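# Place the blue cube flat inside the grey tray

## Task

Move the blue cube onto the grey tray so it rests flat on the tray's floor, without disturbing any of the other cubes, and finish with neither gripper in contact with any cube or with the tray.

## Robot and tools

ROBOT. Two 6-joint arms, left_arm and right_arm, each with a parallel gripper. Joint order for every per-arm list: waist, shoulder, elbow, wrist pitch, wrist yaw, wrist roll. Stated ranges (rad): waist -2.880..2.880, shoulder 0.000..3.142, elbow 0.000..3.019, wrist pitch -1.693..1.571, wrist yaw -1.571..1.571, wrist roll -2.094..2.094. The true ends may sit up to 0.084 rad to either side of these.

FRAMES. Scene frame: origin at table-top height, halfway between the nominal arm bases; +x points out over the table, +z up, left_arm on the +y side. Arm names do not match image left/right. Actual bases in the scene frame: left_arm at (-0.018, +0.291, 0) m, quat_wxyz (+1.000, 0, 0, +0.014); right_arm at (-0.047, -0.378, 0) m, quat_wxyz (+1.000, 0, 0, +0.019). Each arm reports its hand pose (end_effector_position in metres, end_effector_quat_wxyz) in its own base frame; table and fixed cameras use the scene frame. Reported hand pose can be wrong by a few cm, more when stretched. end_effector_position is between the finger pads, about 1 cm short of the tips; fingers point along the gripper's +z and close along its y.

execute_actions(actions, cameras). actions: a list of actions, each 0.5 s, each a list of 1 to 15 rows (one row per 1/30 s step; if fewer than 15, the last row repeats). Every row is a single list of 14 numbers, each in [-1, 1], covering both arms: left_arm's 6 joint values then its opening, then right_arm's 6 joint values then its opening. Joint values are scaled offsets, not poses: they are added to the Joint targets that held when that action began (not to the previous row), so sending the same offset in two actions moves twice. Scale: 1.0 equals 2.811 rad for waist and shoulder, 2.53 elbow, 2.575 wrist pitch, 8.12 wrist yaw, 9.528 wrist roll. Opening is absolute: +1 fully open, -1 closed. An action that would push a joint more than 0.084 rad outside its range is rejected for both arms; a malformed action, or a failing first action, rejects the whole call. An empty actions list just returns state and images. cameras: list of names (cam_high, cam_left_wrist, cam_right_wrist); omitted, null or ["all"] gives all, [] gives none; an unknown name invalidates the call.

move(target, speed, blend, opening_speed, blocking, cameras). target: one 14-number row laid out as above, or a list of up to 15 such rows; every row's joint values are offsets from the Joint targets at the time of the call (not from the previous row); openings are absolute. Joints are interpolated together, so the hand travels on a curve, and nothing is avoided. speed: rad/s for the joint with farthest to go, 0.01 to 12.57, default 0.5, single value or one per target. blend: rad of corner rounding for lists. opening_speed: opening-scale units per second, at least 0.2; use it for gentle closing. blocking=false returns after about 0.5 s while motion continues. Paths take at least 0.5 s and are cut off past 10 s. The result adds a move: line such as done, off_target (resting more than 0.035 rad from target), moving, held or fault, plus limits=held if steps were withheld. done does not mean no contact.

wait(seconds 0 to 10, cameras): lets time pass holding the last command; returns early if a running move ends. stop(cameras): brakes a running move. zoom_image(camera, region): region [x0, y0, x1, y1] in pixels of that camera's newest image, at most 504 by 504. finished_scene(scene): ends the current scene (give its number); irreversible, so only call once the cube sits flat in the tray and both grippers are clear.

MOTION LIMITS. Each step a joint's target can lead its measured angle by at most 0.716 rad (waist, shoulder), 0.645 (elbow), 0.69 (wrist pitch), 1.84 (wrist yaw), 3.24 (wrist roll); if targets would move the hand over 110 mm from where it is, that arm's targets are scaled back. Big moves may need several actions; tiny ones may not start. To release a push, or after an arm is dragged, command targets back beyond the current Joint positions. Sending 0 for all joints of an arm re-commands its current targets. To leave a gripper unchanged, resend its present opening; 0 means half open.

RESULT LINES. Joint positions / Joint velocities: per arm, six joints (rad, rad/s) then pad gap (m, m/s; 0.094 when fully open). Joint targets: the base for your next offsets. Tool commands: current gripper commands. grip_measured: opening on the command scale (empty reads up to ~2.7 mm wide; on a hard part can read ~3 mm narrower). Joint torques: whole drive output including gravity, positive toward larger angle, joints 3 and 4 wrap at ±28 N m. Step readings list joint angles at some steps (not for move or wait). "joint sent to its limit" means a joint was clipped at its end. "joint command not followed" means the clearance check altered targets. "within noise" velocities means the arm is still. MOTOR HOT appears near 85 °C; at 100 °C an OVER-TEMPERATURE FAULT drops the arm for 30-60 s or more.

GRIPPING. Command an opening well above grip_measured to release. The gripper squeezes with roughly 50-64 N per pad once commanded about 0.05 (more for small parts) below the touch reading.

CAMERAS. cam_high 896x504 pinhole on a fixed stand behind the arms; cam_left_wrist and cam_right_wrist 672x504 fisheye on the hands.

AVOID. Letting the cube drop or releasing it while it moves; fast collisions with the table, tray or cubes; pressing hard into anything; any contact or squeeze between the two arms (including one gripper closing on the other's fingers); knocking other cubes; anything leaving the table; holding loads or stretched poses long enough to overheat. Loose objects may occasionally get a small push from outside.

Each tool is called after "Call:" by a JSON object that holds its "op" and its "data".

## Session

Call:
{"op": "execute_actions", "data": {"actions": []}}

Scene clock: 0.00 s.
left_arm: end_effector_position=(+0.0927, +0.3613, +0.3333) grip_measured=+1.000 end_effector_quat_wxyz=(+0.577, -0.406, +0.709, +0.001) | right_arm: end_effector_position=(+0.6820, -0.1012, +0.2835) grip_measured=+1.000 end_effector_quat_wxyz=(+0.355, +0.745, +0.550, -0.129)
Joint positions: left_arm=[1.747 0.936 0.856 -0.728 1.091 0.23 0.094] | right_arm=[0.025 2.027 2.13 -1.425 0.741 1.798 0.094]
Joint velocities: within noise
Joint torques (N m): no reading
Motor temperatures (°C): left_arm=[30 30 28 30 30 30 28] | right_arm=[30 31 30 30 27 31 29]
Heat: left arm: hottest waist 30 °C; right arm: hottest shoulder 31 °C.
Joint targets: left_arm=[1.747 0.939 0.878 -0.726 1.090 0.230] | right_arm=[0.025 2.015 2.160 -1.422 0.741 1.798]
Tool commands: left_gripper/opening=+1.0 right_gripper/opening=+1.0

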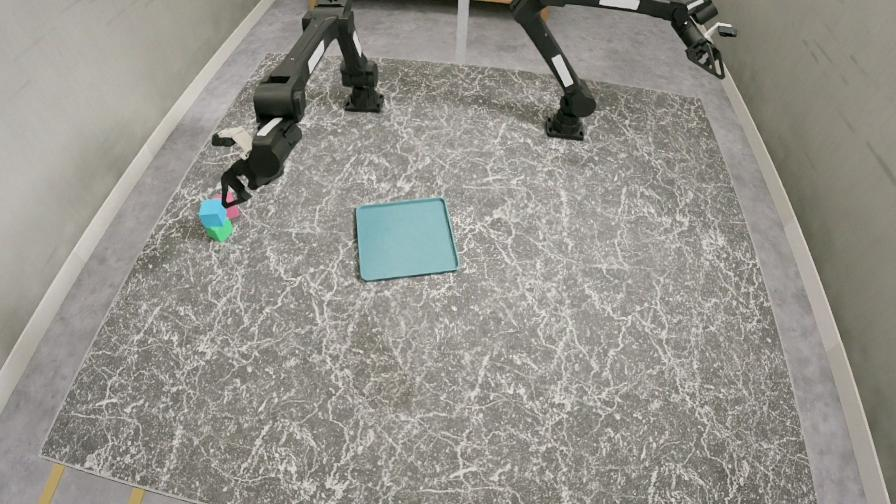

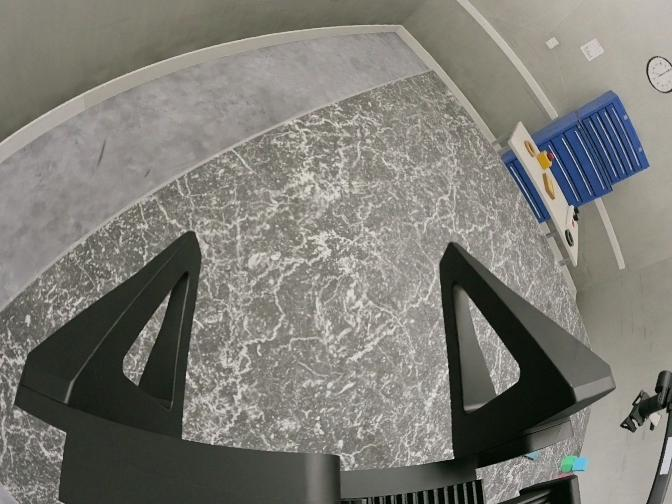

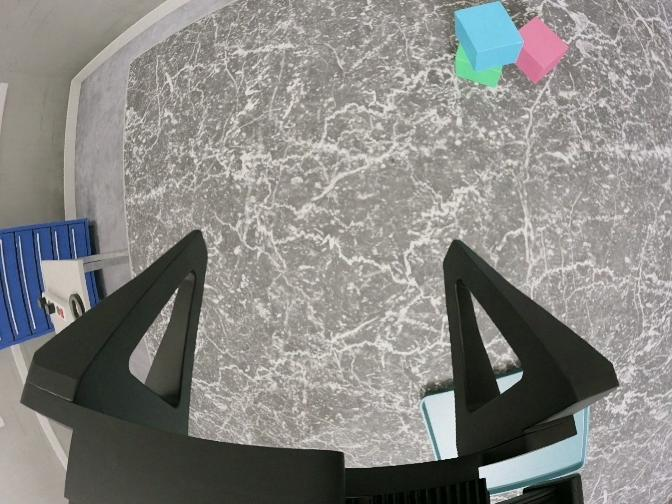

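Call:
{"op": "move", "data": {"target": [0,0,0,0,0,0,1,0,0,0,0,-0.09126,0,1]}}

Call:
{"op": "move", "data": {"target": [0,0,0,0,0,0,1,0,0,0,0.233,0,0,1], "cameras": []}}

Call:
{"op": "move", "data": {"target": [0,0,0,0,0,0,1,0,0,0.1976,-0.233,0,0,1], "cameras": []}}

Call:
{"op": "move", "data": {"target": [0,0,0,0,0,0,1,0,-0.2,-0.1976,0,0,0,1]}}

Scene clock: 21.30 s.
left_arm: end_effector_position=(+0.0927, +0.3613, +0.3333) grip_measured=+1.000 end_effector_quat_wxyz=(+0.577, -0.406, +0.709, +0.001) | right_arm: end_effector_position=(+0.6904, +0.0157, +0.2393) grip_measured=+1.000 end_effector_quat_wxyz=(+0.078, +0.769, +0.627, +0.097)
Joint positions: left_arm=[1.747 0.936 0.856 -0.728 1.091 0.23 0.094] | right_arm=[0.025 2.027 2.13 -1.425 0.004 1.798 0.094]
Joint velocities: within noise
Joint torques (N m): left_arm=[0.15 -5.77 11.45 1.69 0.51 -0.06] | right_arm=[-1.2 -21.13 10.78 1.32 -0.16 -0.03]
Motor temperatures (°C): left_arm=[30 30 31 30 31 30 28] | right_arm=[30 32 33 30 27 31 29]
Heat: left arm: hottest elbow 31 °C; right arm: hottest elbow 33 °C.
Joint targets: left_arm=[1.747 0.939 0.878 -0.726 1.090 0.230] | right_arm=[0.025 2.015 2.160 -1.422 0.000 1.798]
move: done

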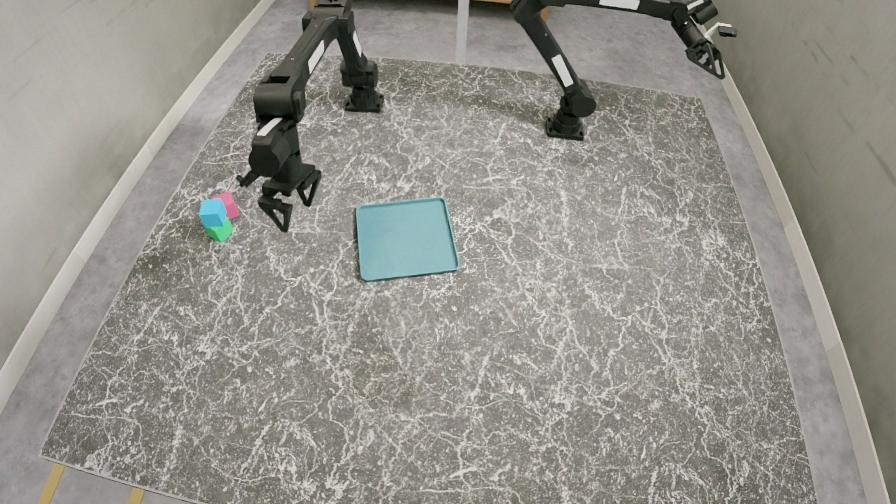

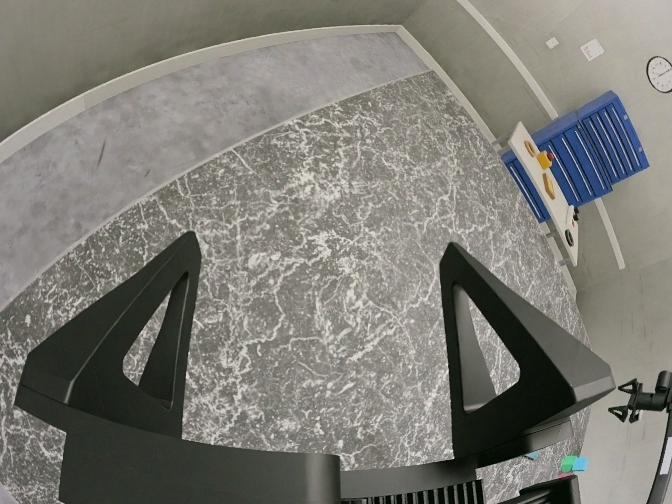

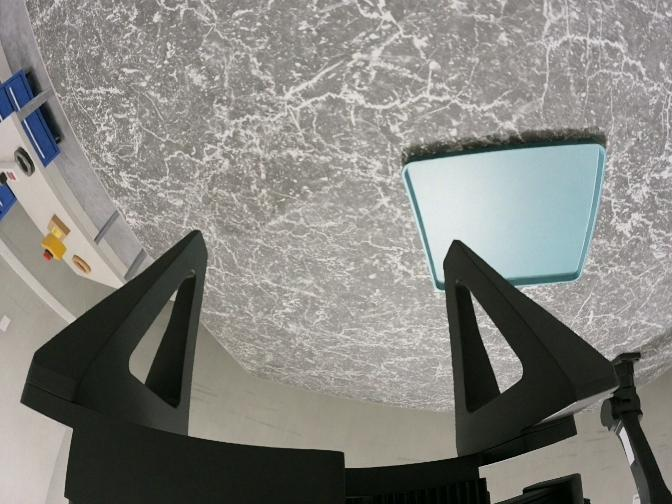

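Scene clock: 23.10 s.
left_arm: end_effector_position=(+0.0927, +0.3613, +0.3333) grip_measured=+1.000 end_effector_quat_wxyz=(+0.577, -0.406, +0.709, +0.001) | right_arm: end_effector_position=(+0.8118, +0.0187, +0.3115) grip_measured=+1.000 end_effector_quat_wxyz=(+0.247, +0.710, +0.578, +0.316)
Joint positions: left_arm=[1.747 0.936 0.856 -0.728 1.091 0.23 0.094] | right_arm=[0.025 2.027 2.13 -0.847 0.004 1.798 0.094]
Joint velocities: within noise
Joint torques (N m): left_arm=[0.5 -6.07 11.4 1.65 0.53 -0.07] | right_arm=[-1.44 -22.01 11.52 2.71 -0.21 -0.1]
Motor temperatures (°C): left_arm=[30 30 32 30 31 30 28] | right_arm=[30 32 34 30 27 31 29]
Heat: left arm: hottest elbow 32 °C; right arm: hottest elbow 34 °C.
Joint targets: left_arm=[1.747 0.939 0.878 -0.726 1.090 0.230] | right_arm=[0.025 2.015 2.160 -0.822 0.000 1.798]
move: done
No camera images: "cameras" was empty.

Scene clock: 24.93 s.
left_arm: end_effector_position=(+0.0927, +0.3613, +0.3333) grip_measured=+1.000 end_effector_quat_wxyz=(+0.577, -0.406, +0.709, +0.001) | right_arm: end_effector_position=(+0.7361, +0.0169, +0.4696) grip_measured=+1.000 end_effector_quat_wxyz=(+0.225, +0.722, +0.588, +0.287)
Joint positions: left_arm=[1.747 0.936 0.856 -0.728 1.091 0.23 0.094] | right_arm=[0.025 2.027 2.613 -1.411 0.004 1.798 0.094]
Joint velocities: within noise
Joint torques (N m): left_arm=[0.56 -6.48 11.41 1.63 0.48 -0.06] | right_arm=[-1.55 -20.37 11.4 1.39 -0.2 -0.08]
Motor temperatures (°C): left_arm=[30 30 32 30 31 30 28] | right_arm=[30 32 34 30 27 31 29]
Heat: left arm: hottest elbow 32 °C; right arm: hottest elbow 34 °C.
Joint targets: left_arm=[1.747 0.939 0.878 -0.726 1.090 0.230] | right_arm=[0.025 2.015 2.659 -1.423 0.000 1.798]
move: off_target (right_arm); right_arm: the elbow is farthest, 0.047 rad from its target
No camera images: "cameras" was empty.

Scene clock: 26.87 s.
left_arm: end_effector_position=(+0.0927, +0.3613, +0.3333) grip_measured=+1.000 end_effector_quat_wxyz=(+0.577, -0.406, +0.709, +0.001) | right_arm: end_effector_position=(+0.5295, +0.0118, +0.5937) grip_measured=+1.000 end_effector_quat_wxyz=(+0.254, +0.707, +0.575, +0.324)
Joint positions: left_arm=[1.747 0.936 0.856 -0.728 1.091 0.23 0.094] | right_arm=[0.025 1.464 2.155 -1.412 0.004 1.798 0.094]
Joint velocities: within noise
Joint torques (N m): left_arm=[0.09 -6.24 11.44 1.68 0.52 -0.03] | right_arm=[-1.49 -11.99 7.41 1.54 -0.2 -0.1]
Motor temperatures (°C): left_arm=[30 30 32 30 31 30 28] | right_arm=[30 32 34 30 27 31 29]
Heat: left arm: hottest elbow 32 °C; right arm: hottest elbow 34 °C.
Joint targets: left_arm=[1.747 0.939 0.878 -0.726 1.090 0.230] | right_arm=[0.025 1.453 2.160 -1.422 0.000 1.798]
move: done

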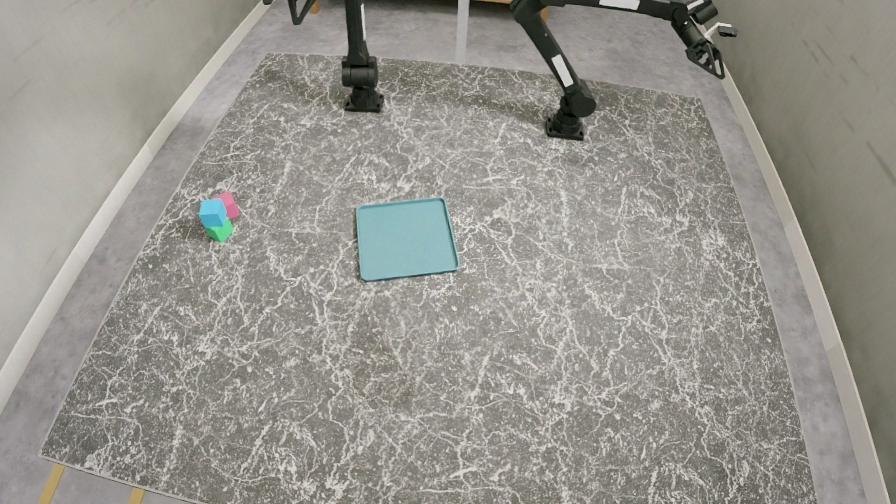

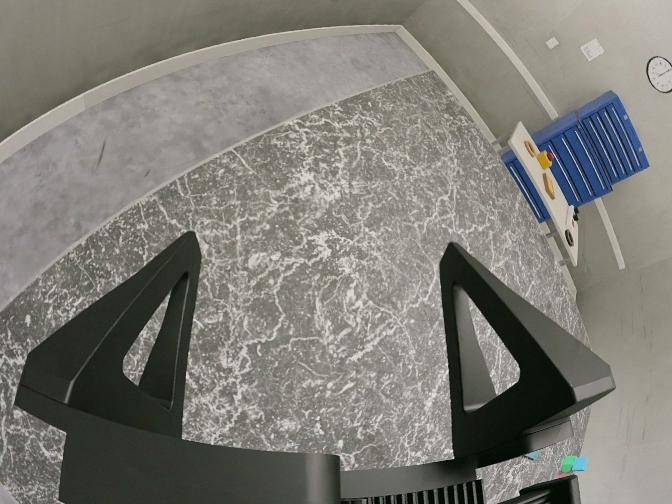

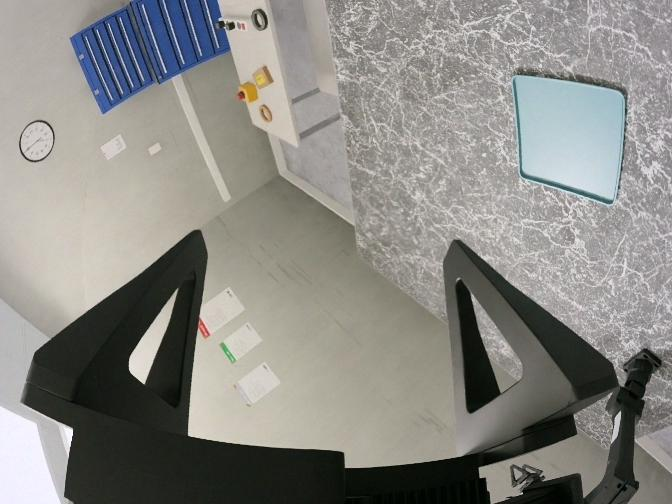

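Call:
{"op": "move", "data": {"target": [0,0,0,0,0,0,1,-0.1754,0.1693,-0.0762,-0.0649,0,-0.0238,1]}}

Scene clock: 88.77 s.
left_arm: end_effector_position=(+0.0927, +0.3613, +0.3333) grip_measured=+1.000 end_effector_quat_wxyz=(+0.577, -0.406, +0.709, +0.001) | right_arm: end_effector_position=(+0.5379, -0.2773, +0.2178) grip_measured=+1.000 end_effector_quat_wxyz=(+0.005, +0.858, +0.514, +0.001)
Joint positions: left_arm=[1.747 0.936 0.856 -0.728 1.091 0.23 0.094] | right_arm=[-0.474 1.937 1.953 -1.577 0.003 1.587 0.094]
Joint velocities: within noise
Joint torques (N m): left_arm=[0.32 -6.01 11.3 1.66 0.51 -0.04] | right_arm=[-1.08 -19.78 9.14 0.23 -0.12 -0.22]
Motor temperatures (°C): left_arm=[30 30 39 30 31 30 28] | right_arm=[30 34 34 30 27 31 29]
Heat: left arm: hottest elbow 39 °C; right arm: hottest shoulder 34 °C.
Joint targets: left_arm=[1.747 0.939 0.878 -0.726 1.090 0.230] | right_arm=[-0.469 1.929 1.967 -1.589 0.000 1.571]
move: done

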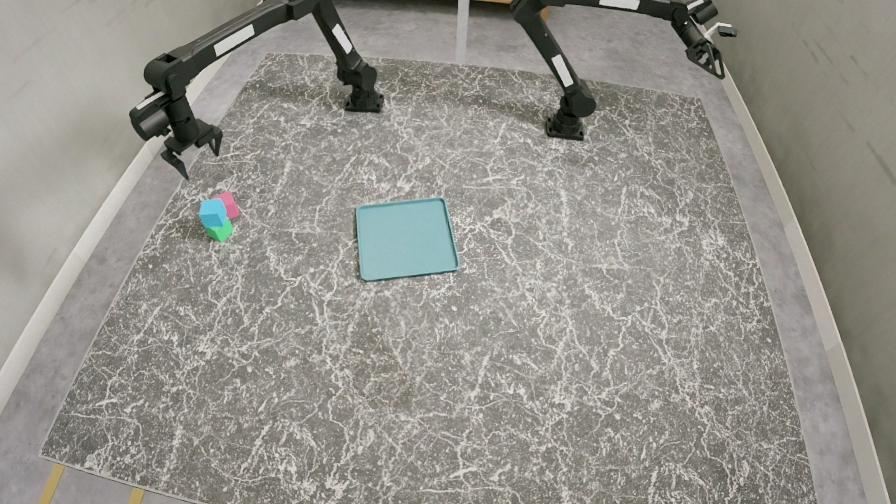

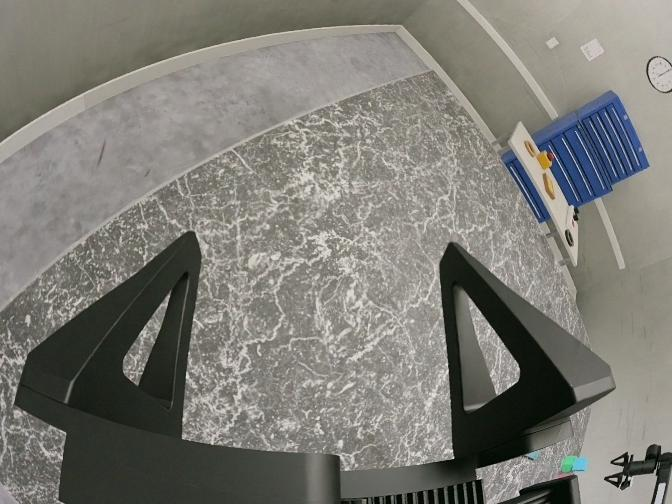

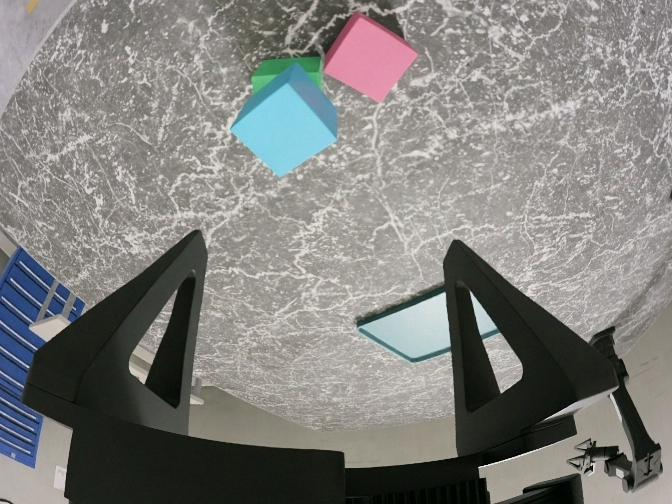

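Call:
{"op": "zoom_image", "data": {"camera": "cam_right_wrist", "region": [200, 0, 440, 180]}}

Scaled by 2.100 from the camera's 672x504 image, which has a finer 960x720 frame.

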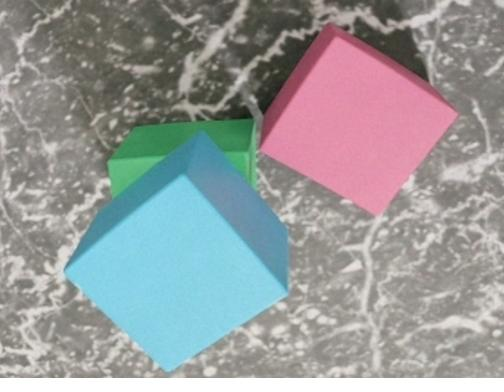

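Call:
{"op": "move", "data": {"target": [0,0,0,0,0,0,1,0.0018,0.0381,0.0383,0.0004,0,-0.0683,1]}}

Scene clock: 110.03 s.
left_arm: end_effector_position=(+0.0927, +0.3613, +0.3333) grip_measured=+1.000 end_effector_quat_wxyz=(+0.577, -0.406, +0.709, +0.001) | right_arm: end_effector_position=(+0.5563, -0.2854, +0.1887) grip_measured=+1.000 end_effector_quat_wxyz=(-0.009, +0.648, +0.762, -0.003)
Joint positions: left_arm=[1.747 0.936 0.856 -0.728 1.091 0.23 0.094] | right_arm=[-0.473 2.022 2.009 -1.577 0.003 0.937 0.094]
Joint velocities: within noise
Joint torques (N m): left_arm=[0.09 -5.95 11.37 1.61 0.5 -0.04] | right_arm=[-0.62 -18.67 12.46 0.36 -0.11 -0.15]
Motor temperatures (°C): left_arm=[30 30 40 30 31 30 28] | right_arm=[30 35 35 30 27 31 29]
Heat: left arm: hottest elbow 40 °C; right arm: hottest shoulder 35 °C.
Joint targets: left_arm=[1.747 0.939 0.878 -0.726 1.090 0.230] | right_arm=[-0.464 2.036 2.064 -1.588 0.000 0.920]
move: off_target (right_arm); right_arm: the elbow is farthest, 0.055 rad from its target

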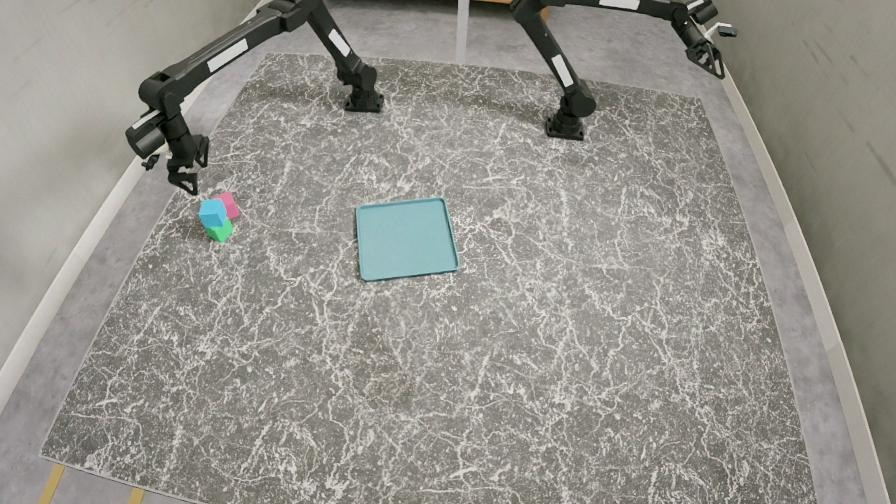

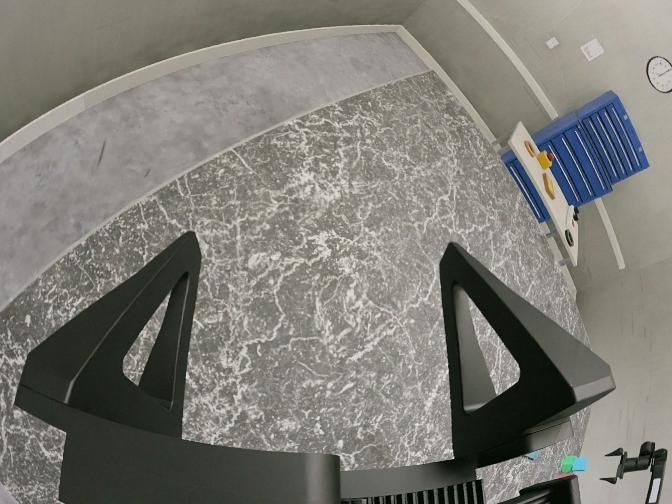

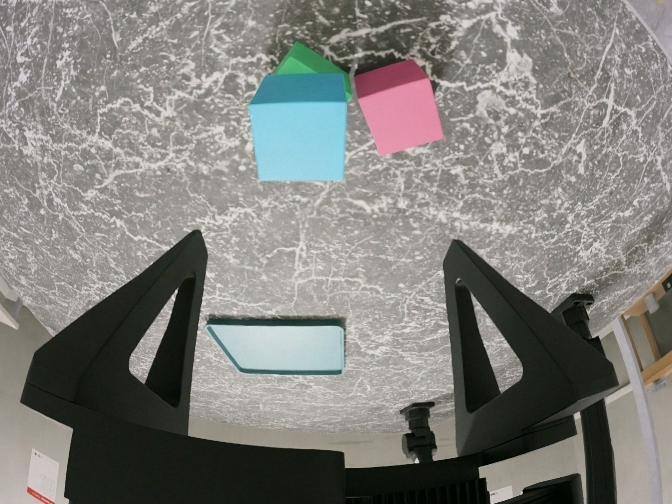

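Call:
{"op": "move", "data": {"target": [0,0,0,0,0,0,1,0.0018,0.0128,-0.049,0.0594,0,0,1], "speed": 0.25}}

Scene clock: 117.63 s.
left_arm: end_effector_position=(+0.0927, +0.3613, +0.3333) grip_measured=+1.000 end_effector_quat_wxyz=(+0.577, -0.406, +0.709, +0.001) | right_arm: end_effector_position=(+0.5677, -0.2877, +0.1318) grip_measured=+1.000 end_effector_quat_wxyz=(-0.007, +0.645, +0.764, -0.003)
Joint positions: left_arm=[1.747 0.936 0.856 -0.728 1.091 0.23 0.094] | right_arm=[-0.468 2.067 1.932 -1.451 0.003 0.936 0.094]
Joint velocities: within noise
Joint torques (N m): left_arm=[0.03 -6.12 11.36 1.58 0.53 -0.05] | right_arm=[-0.32 -19.72 8.43 1.32 -0.12 -0.2]
Motor temperatures (°C): left_arm=[30 30 40 30 31 30 28] | right_arm=[30 35 36 30 27 31 29]
Heat: left arm: hottest elbow 40 °C; right arm: hottest elbow 36 °C.
Joint targets: left_arm=[1.747 0.939 0.878 -0.726 1.090 0.230] | right_arm=[-0.459 2.072 1.940 -1.436 0.000 0.920]
move: done

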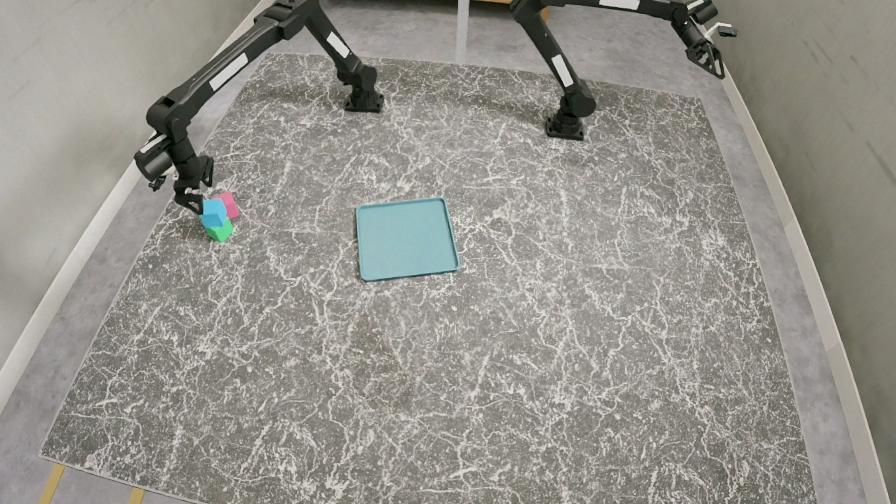

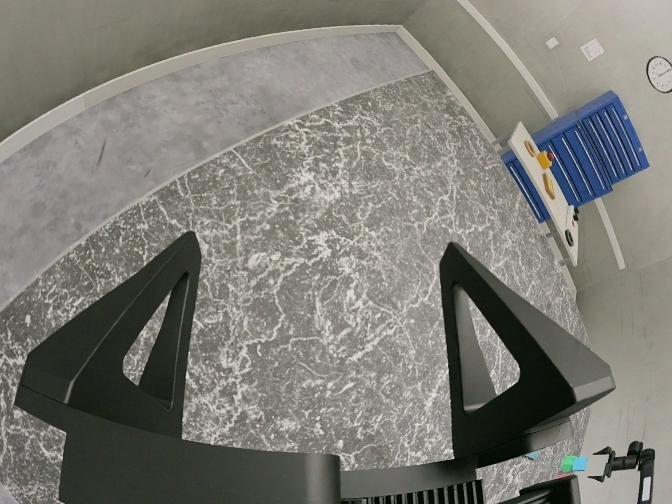

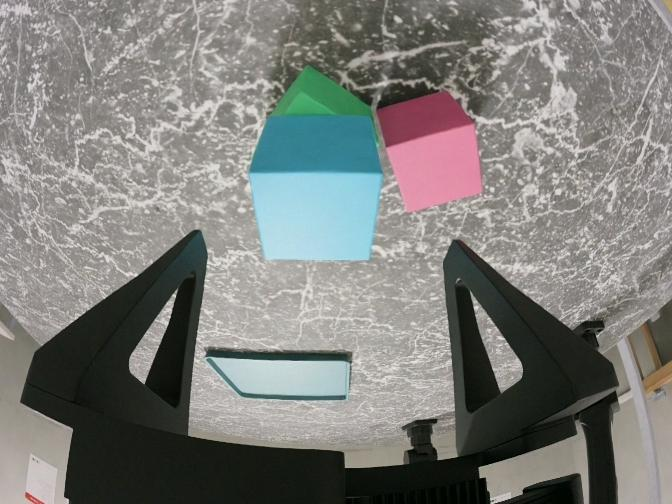

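Call:
{"op": "move", "data": {"target": [0,0,0,0,0,0,1,0.0011,0.0103,-0.0356,0.0517,0,0,1], "speed": 0.15}}

Scene clock: 123.67 s.
left_arm: end_effector_position=(+0.0927, +0.3613, +0.3333) grip_measured=+1.000 end_effector_quat_wxyz=(+0.577, -0.406, +0.709, +0.001) | right_arm: end_effector_position=(+0.5726, -0.2880, +0.0856) grip_measured=+1.000 end_effector_quat_wxyz=(+0.004, +0.644, +0.765, +0.000)
Joint positions: left_arm=[1.747 0.936 0.856 -0.728 1.091 0.23 0.094] | right_arm=[-0.465 2.089 1.844 -1.318 0.003 0.936 0.094]
Joint velocities: within noise
Joint torques (N m): left_arm=[0.15 -5.83 11.43 1.59 0.51 -0.03] | right_arm=[-0.62 -19.31 8.18 1.32 -0.11 -0.19]
Motor temperatures (°C): left_arm=[30 30 40 30 31 30 28] | right_arm=[30 36 36 30 27 31 29]
Heat: left arm: hottest elbow 40 °C; right arm: hottest shoulder 36 °C.
Joint targets: left_arm=[1.747 0.939 0.878 -0.726 1.090 0.230] | right_arm=[-0.455 2.100 1.850 -1.303 0.000 0.920]
move: done

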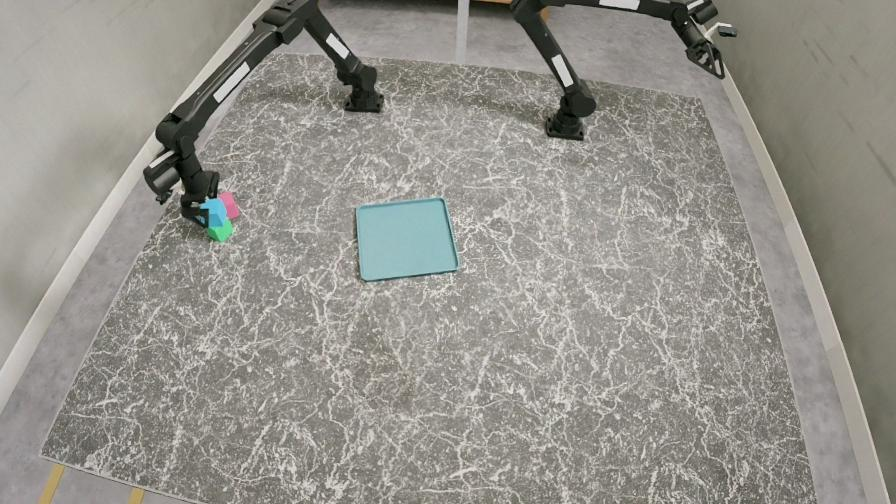

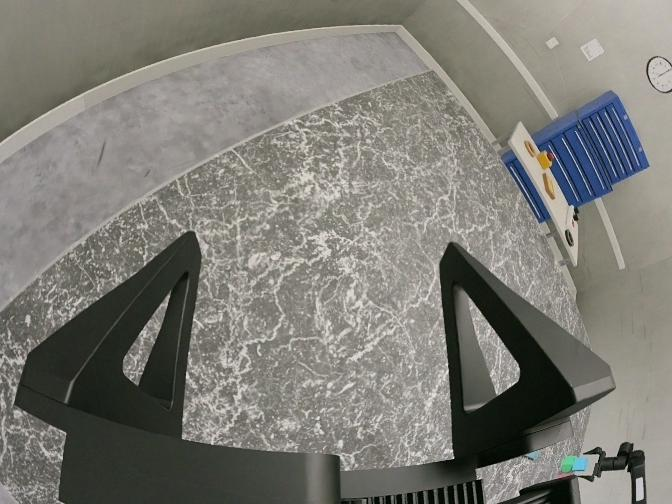

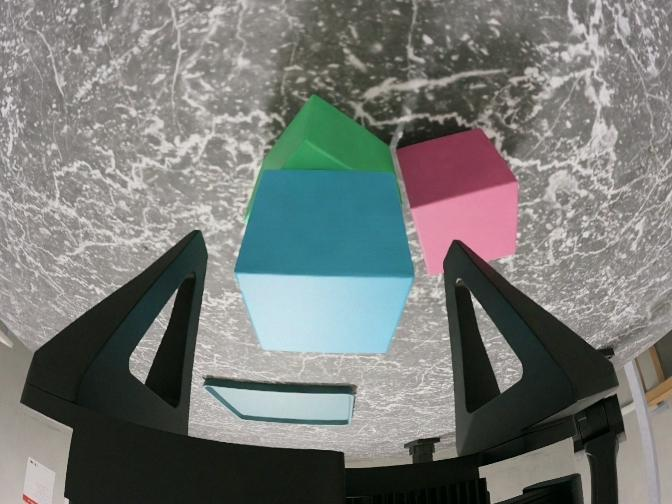

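Call:
{"op": "move", "data": {"target": [0,0,0,0,0,0,1,0,0,0,0,0,0,-0.15], "opening_speed": 0.5}}

Scene clock: 128.10 s.
left_arm: end_effector_position=(+0.0927, +0.3613, +0.3333) grip_measured=+1.000 end_effector_quat_wxyz=(+0.577, -0.406, +0.709, +0.001) | right_arm: end_effector_position=(+0.5727, -0.2880, +0.0856) grip_measured=+0.091 end_effector_quat_wxyz=(+0.005, +0.644, +0.765, +0.000)
Joint positions: left_arm=[1.747 0.936 0.856 -0.728 1.091 0.23 0.094] | right_arm=[-0.465 2.089 1.844 -1.318 0.003 0.936 0.051]
Joint velocities: within noise
Joint torques (N m): left_arm=[0.03 -6.24 11.34 1.69 0.5 -0.04] | right_arm=[-0.44 -19.37 8.27 1.28 -0.12 -0.17]
Motor temperatures (°C): left_arm=[30 30 41 30 31 30 28] | right_arm=[30 36 36 30 27 31 29]
Heat: left arm: hottest elbow 41 °C; right arm: hottest shoulder 36 °C.
Joint targets: left_arm=[1.747 0.939 0.878 -0.726 1.090 0.230] | right_arm=[-0.456 2.100 1.850 -1.302 0.000 0.920]
move: done

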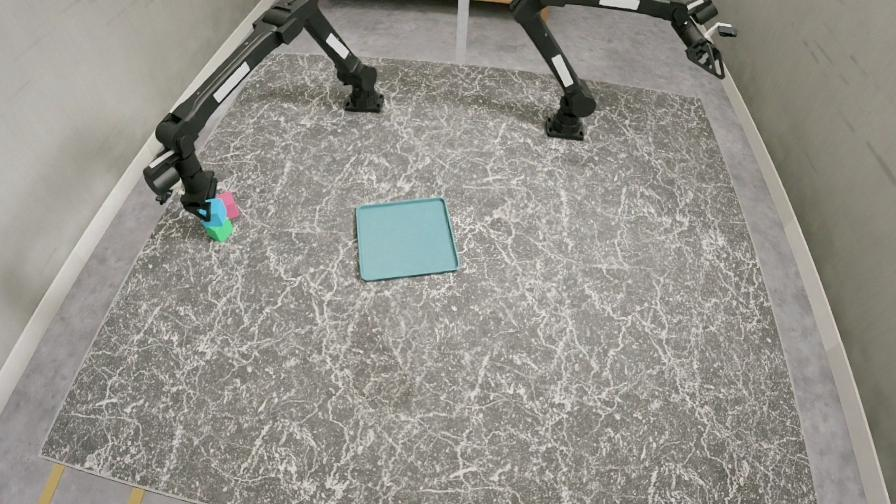

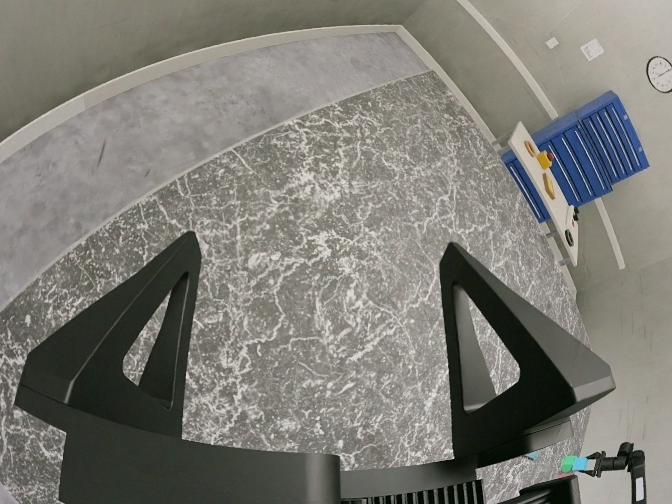

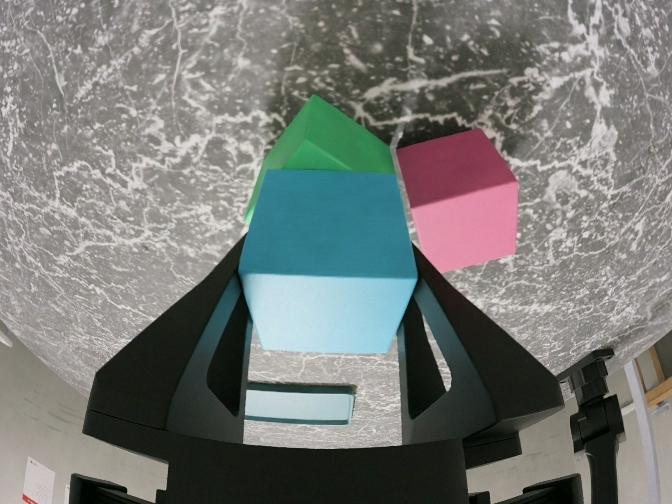

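Call:
{"op": "move", "data": {"target": [[0,0,0,0,0,0,1,0,-0.0089,0.0514,-0.0536,0,0,-0.15],[0,0,0,0,0,0,1,0,-0.0213,0.0988,-0.1118,0,0,-0.15]], "speed": 0.15, "blend": 0.03}}

Scene clock: 134.47 s.
left_arm: end_effector_position=(+0.0927, +0.3613, +0.3333) grip_measured=+1.000 end_effector_quat_wxyz=(+0.577, -0.406, +0.709, +0.001) | right_arm: end_effector_position=(+0.5690, -0.2861, +0.1622) grip_measured=+0.090 end_effector_quat_wxyz=(-0.024, +0.644, +0.765, -0.007)
Joint positions: left_arm=[1.747 0.936 0.856 -0.728 1.091 0.23 0.094] | right_arm=[-0.465 2.087 2.043 -1.577 0.003 0.936 0.051]
Joint velocities: within noise
Joint torques (N m): left_arm=[0.38 -6.24 11.29 1.58 0.5 -0.01] | right_arm=[-0.5 -24.29 12.56 0.29 -0.13 -0.16]
Motor temperatures (°C): left_arm=[30 30 41 30 31 30 28] | right_arm=[30 36 36 30 27 31 29]
Heat: left arm: hottest elbow 41 °C; right arm: hottest shoulder 36 °C.
Joint targets: left_arm=[1.747 0.939 0.878 -0.726 1.090 0.230] | right_arm=[-0.456 2.041 2.100 -1.590 0.000 0.920]
move: off_target (right_arm); right_arm: the elbow is farthest, 0.057 rad from its target

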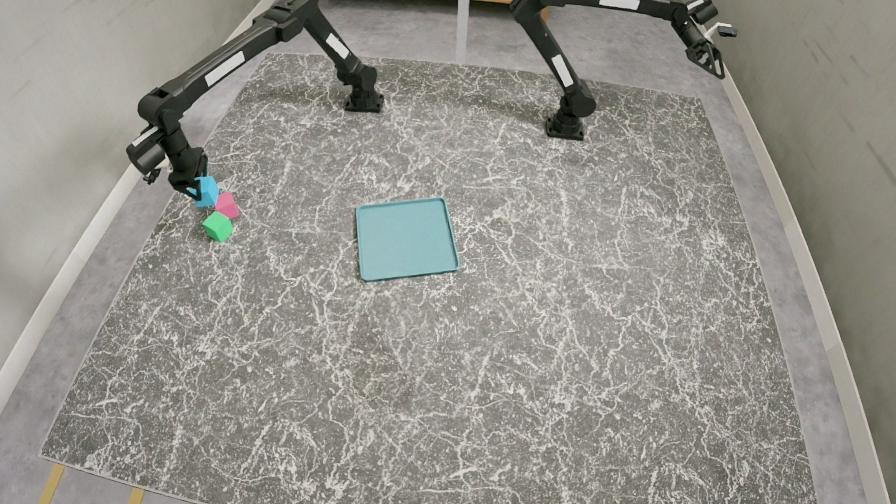

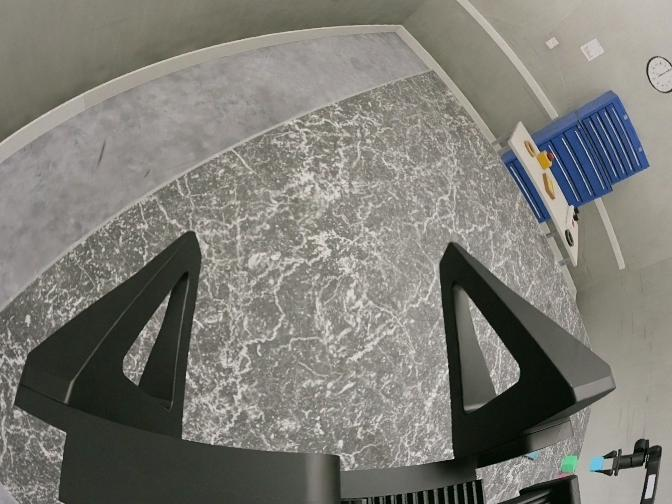

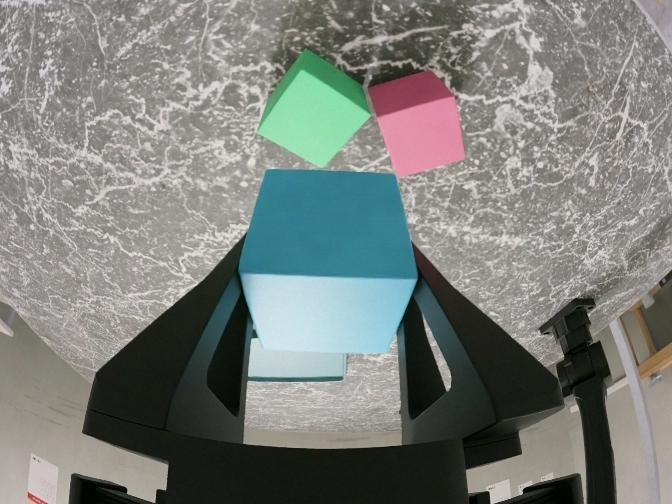

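Call:
{"op": "move", "data": {"target": [0,0,0,0,0,0,1,0.2896,-0.0519,-0.1067,0.0485,0,0,-0.15], "speed": 0.4}}

Scene clock: 146.53 s.
left_arm: end_effector_position=(+0.0927, +0.3613, +0.3333) grip_measured=+1.000 end_effector_quat_wxyz=(+0.577, -0.406, +0.709, +0.001) | right_arm: end_effector_position=(+0.5556, +0.2115, +0.1666) grip_measured=+0.090 end_effector_quat_wxyz=(-0.010, +0.281, +0.960, -0.009)
Joint positions: left_arm=[1.747 0.936 0.856 -0.728 1.091 0.23 0.094] | right_arm=[0.365 1.94 1.822 -1.48 0.002 0.936 0.051]
Joint velocities: within noise
Joint torques (N m): left_arm=[-0.03 -5.95 11.32 1.57 0.47 -0.04] | right_arm=[-2.2 -22.59 8.44 1.24 -0.12 -0.19]
Motor temperatures (°C): left_arm=[30 30 41 30 31 30 28] | right_arm=[30 37 38 30 27 31 30]
Heat: left arm: hottest elbow 41 °C; right arm: hottest elbow 38 °C.
Joint targets: left_arm=[1.747 0.939 0.878 -0.726 1.090 0.230] | right_arm=[0.359 1.895 1.830 -1.465 0.000 0.920]
move: off_target (right_arm); right_arm: the shoulder is farthest, 0.045 rad from its target

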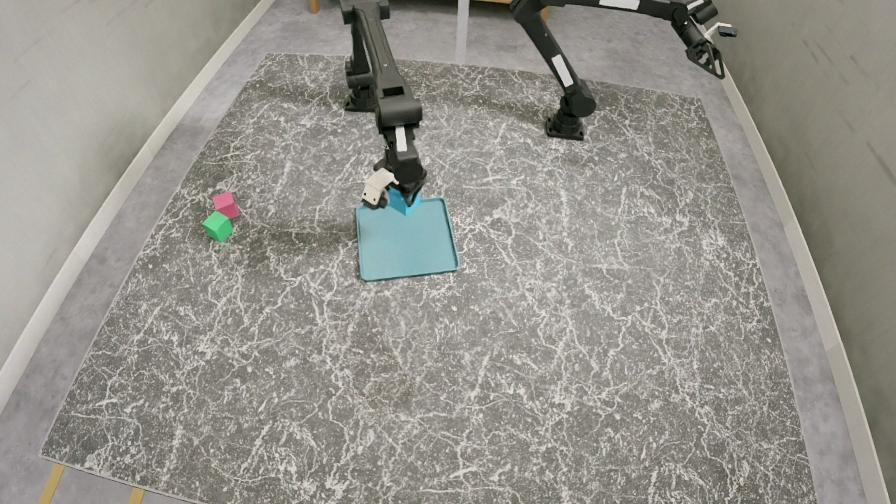

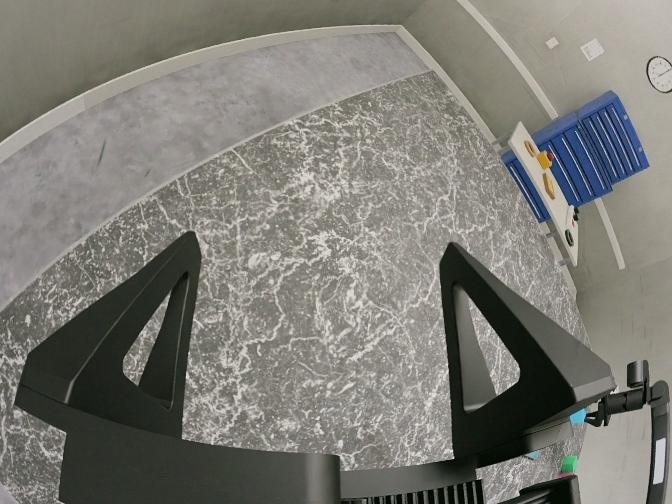

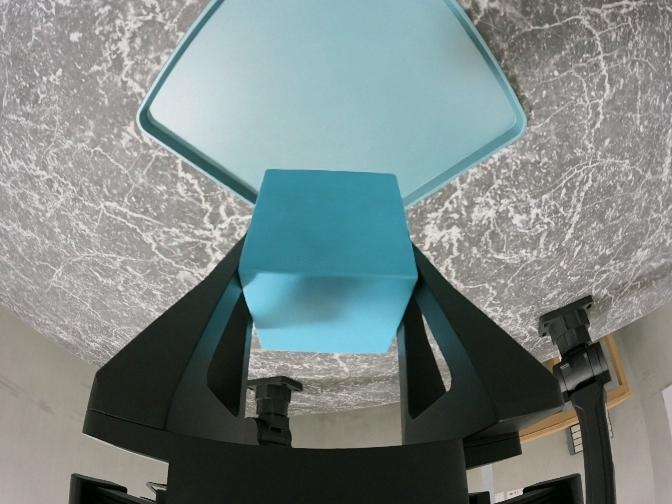

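Call:
{"op": "move", "data": {"target": [0,0,0,0,0,0,1,0,0.0381,-0.0834,0.1146,0,0,-0.15], "speed": 0.2}}

Scene clock: 155.33 s.
left_arm: end_effector_position=(+0.0927, +0.3613, +0.3333) grip_measured=+1.000 end_effector_quat_wxyz=(+0.577, -0.406, +0.709, +0.001) | right_arm: end_effector_position=(+0.5547, +0.2112, +0.0551) grip_measured=+0.090 end_effector_quat_wxyz=(+0.000, +0.281, +0.960, -0.001)
Joint positions: left_arm=[1.747 0.936 0.856 -0.728 1.091 0.23 0.094] | right_arm=[0.365 1.997 1.61 -1.185 0.002 0.936 0.051]
Joint velocities: within noise
Joint torques (N m): left_arm=[0.15 -6.53 11.28 1.65 0.49 -0.07] | right_arm=[-2.32 -18.26 8.1 1.21 -0.11 -0.22]
Motor temperatures (°C): left_arm=[30 30 42 30 31 30 28] | right_arm=[30 37 37 30 27 31 30]
Heat: left arm: hottest elbow 42 °C; right arm: hottest shoulder 37 °C.
Joint targets: left_arm=[1.747 0.939 0.878 -0.726 1.090 0.230] | right_arm=[0.359 2.002 1.619 -1.170 0.000 0.920]
move: done

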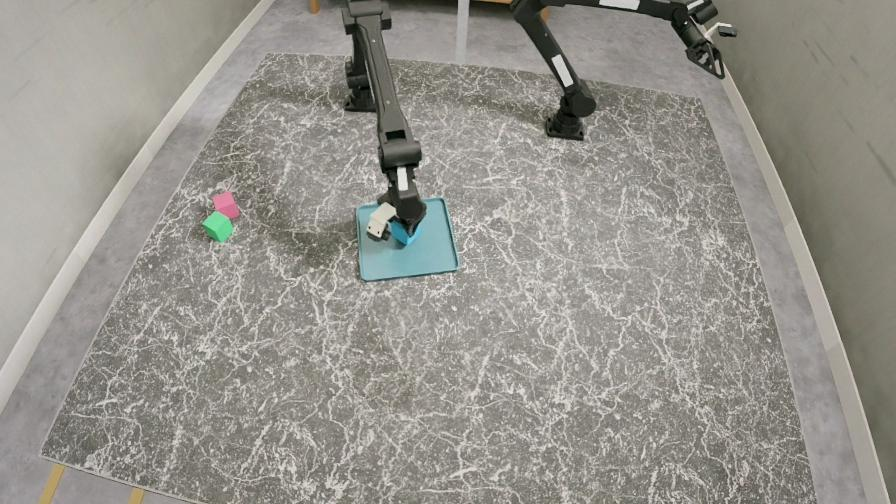

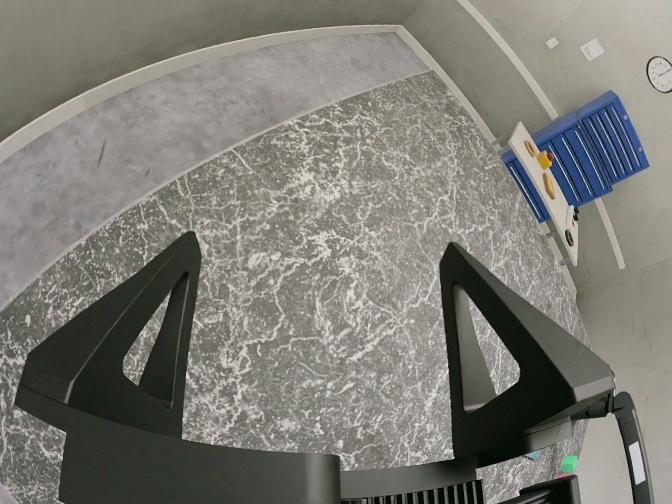

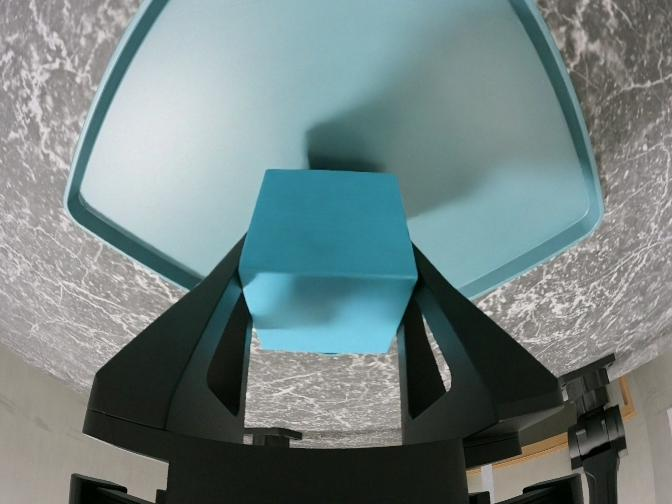

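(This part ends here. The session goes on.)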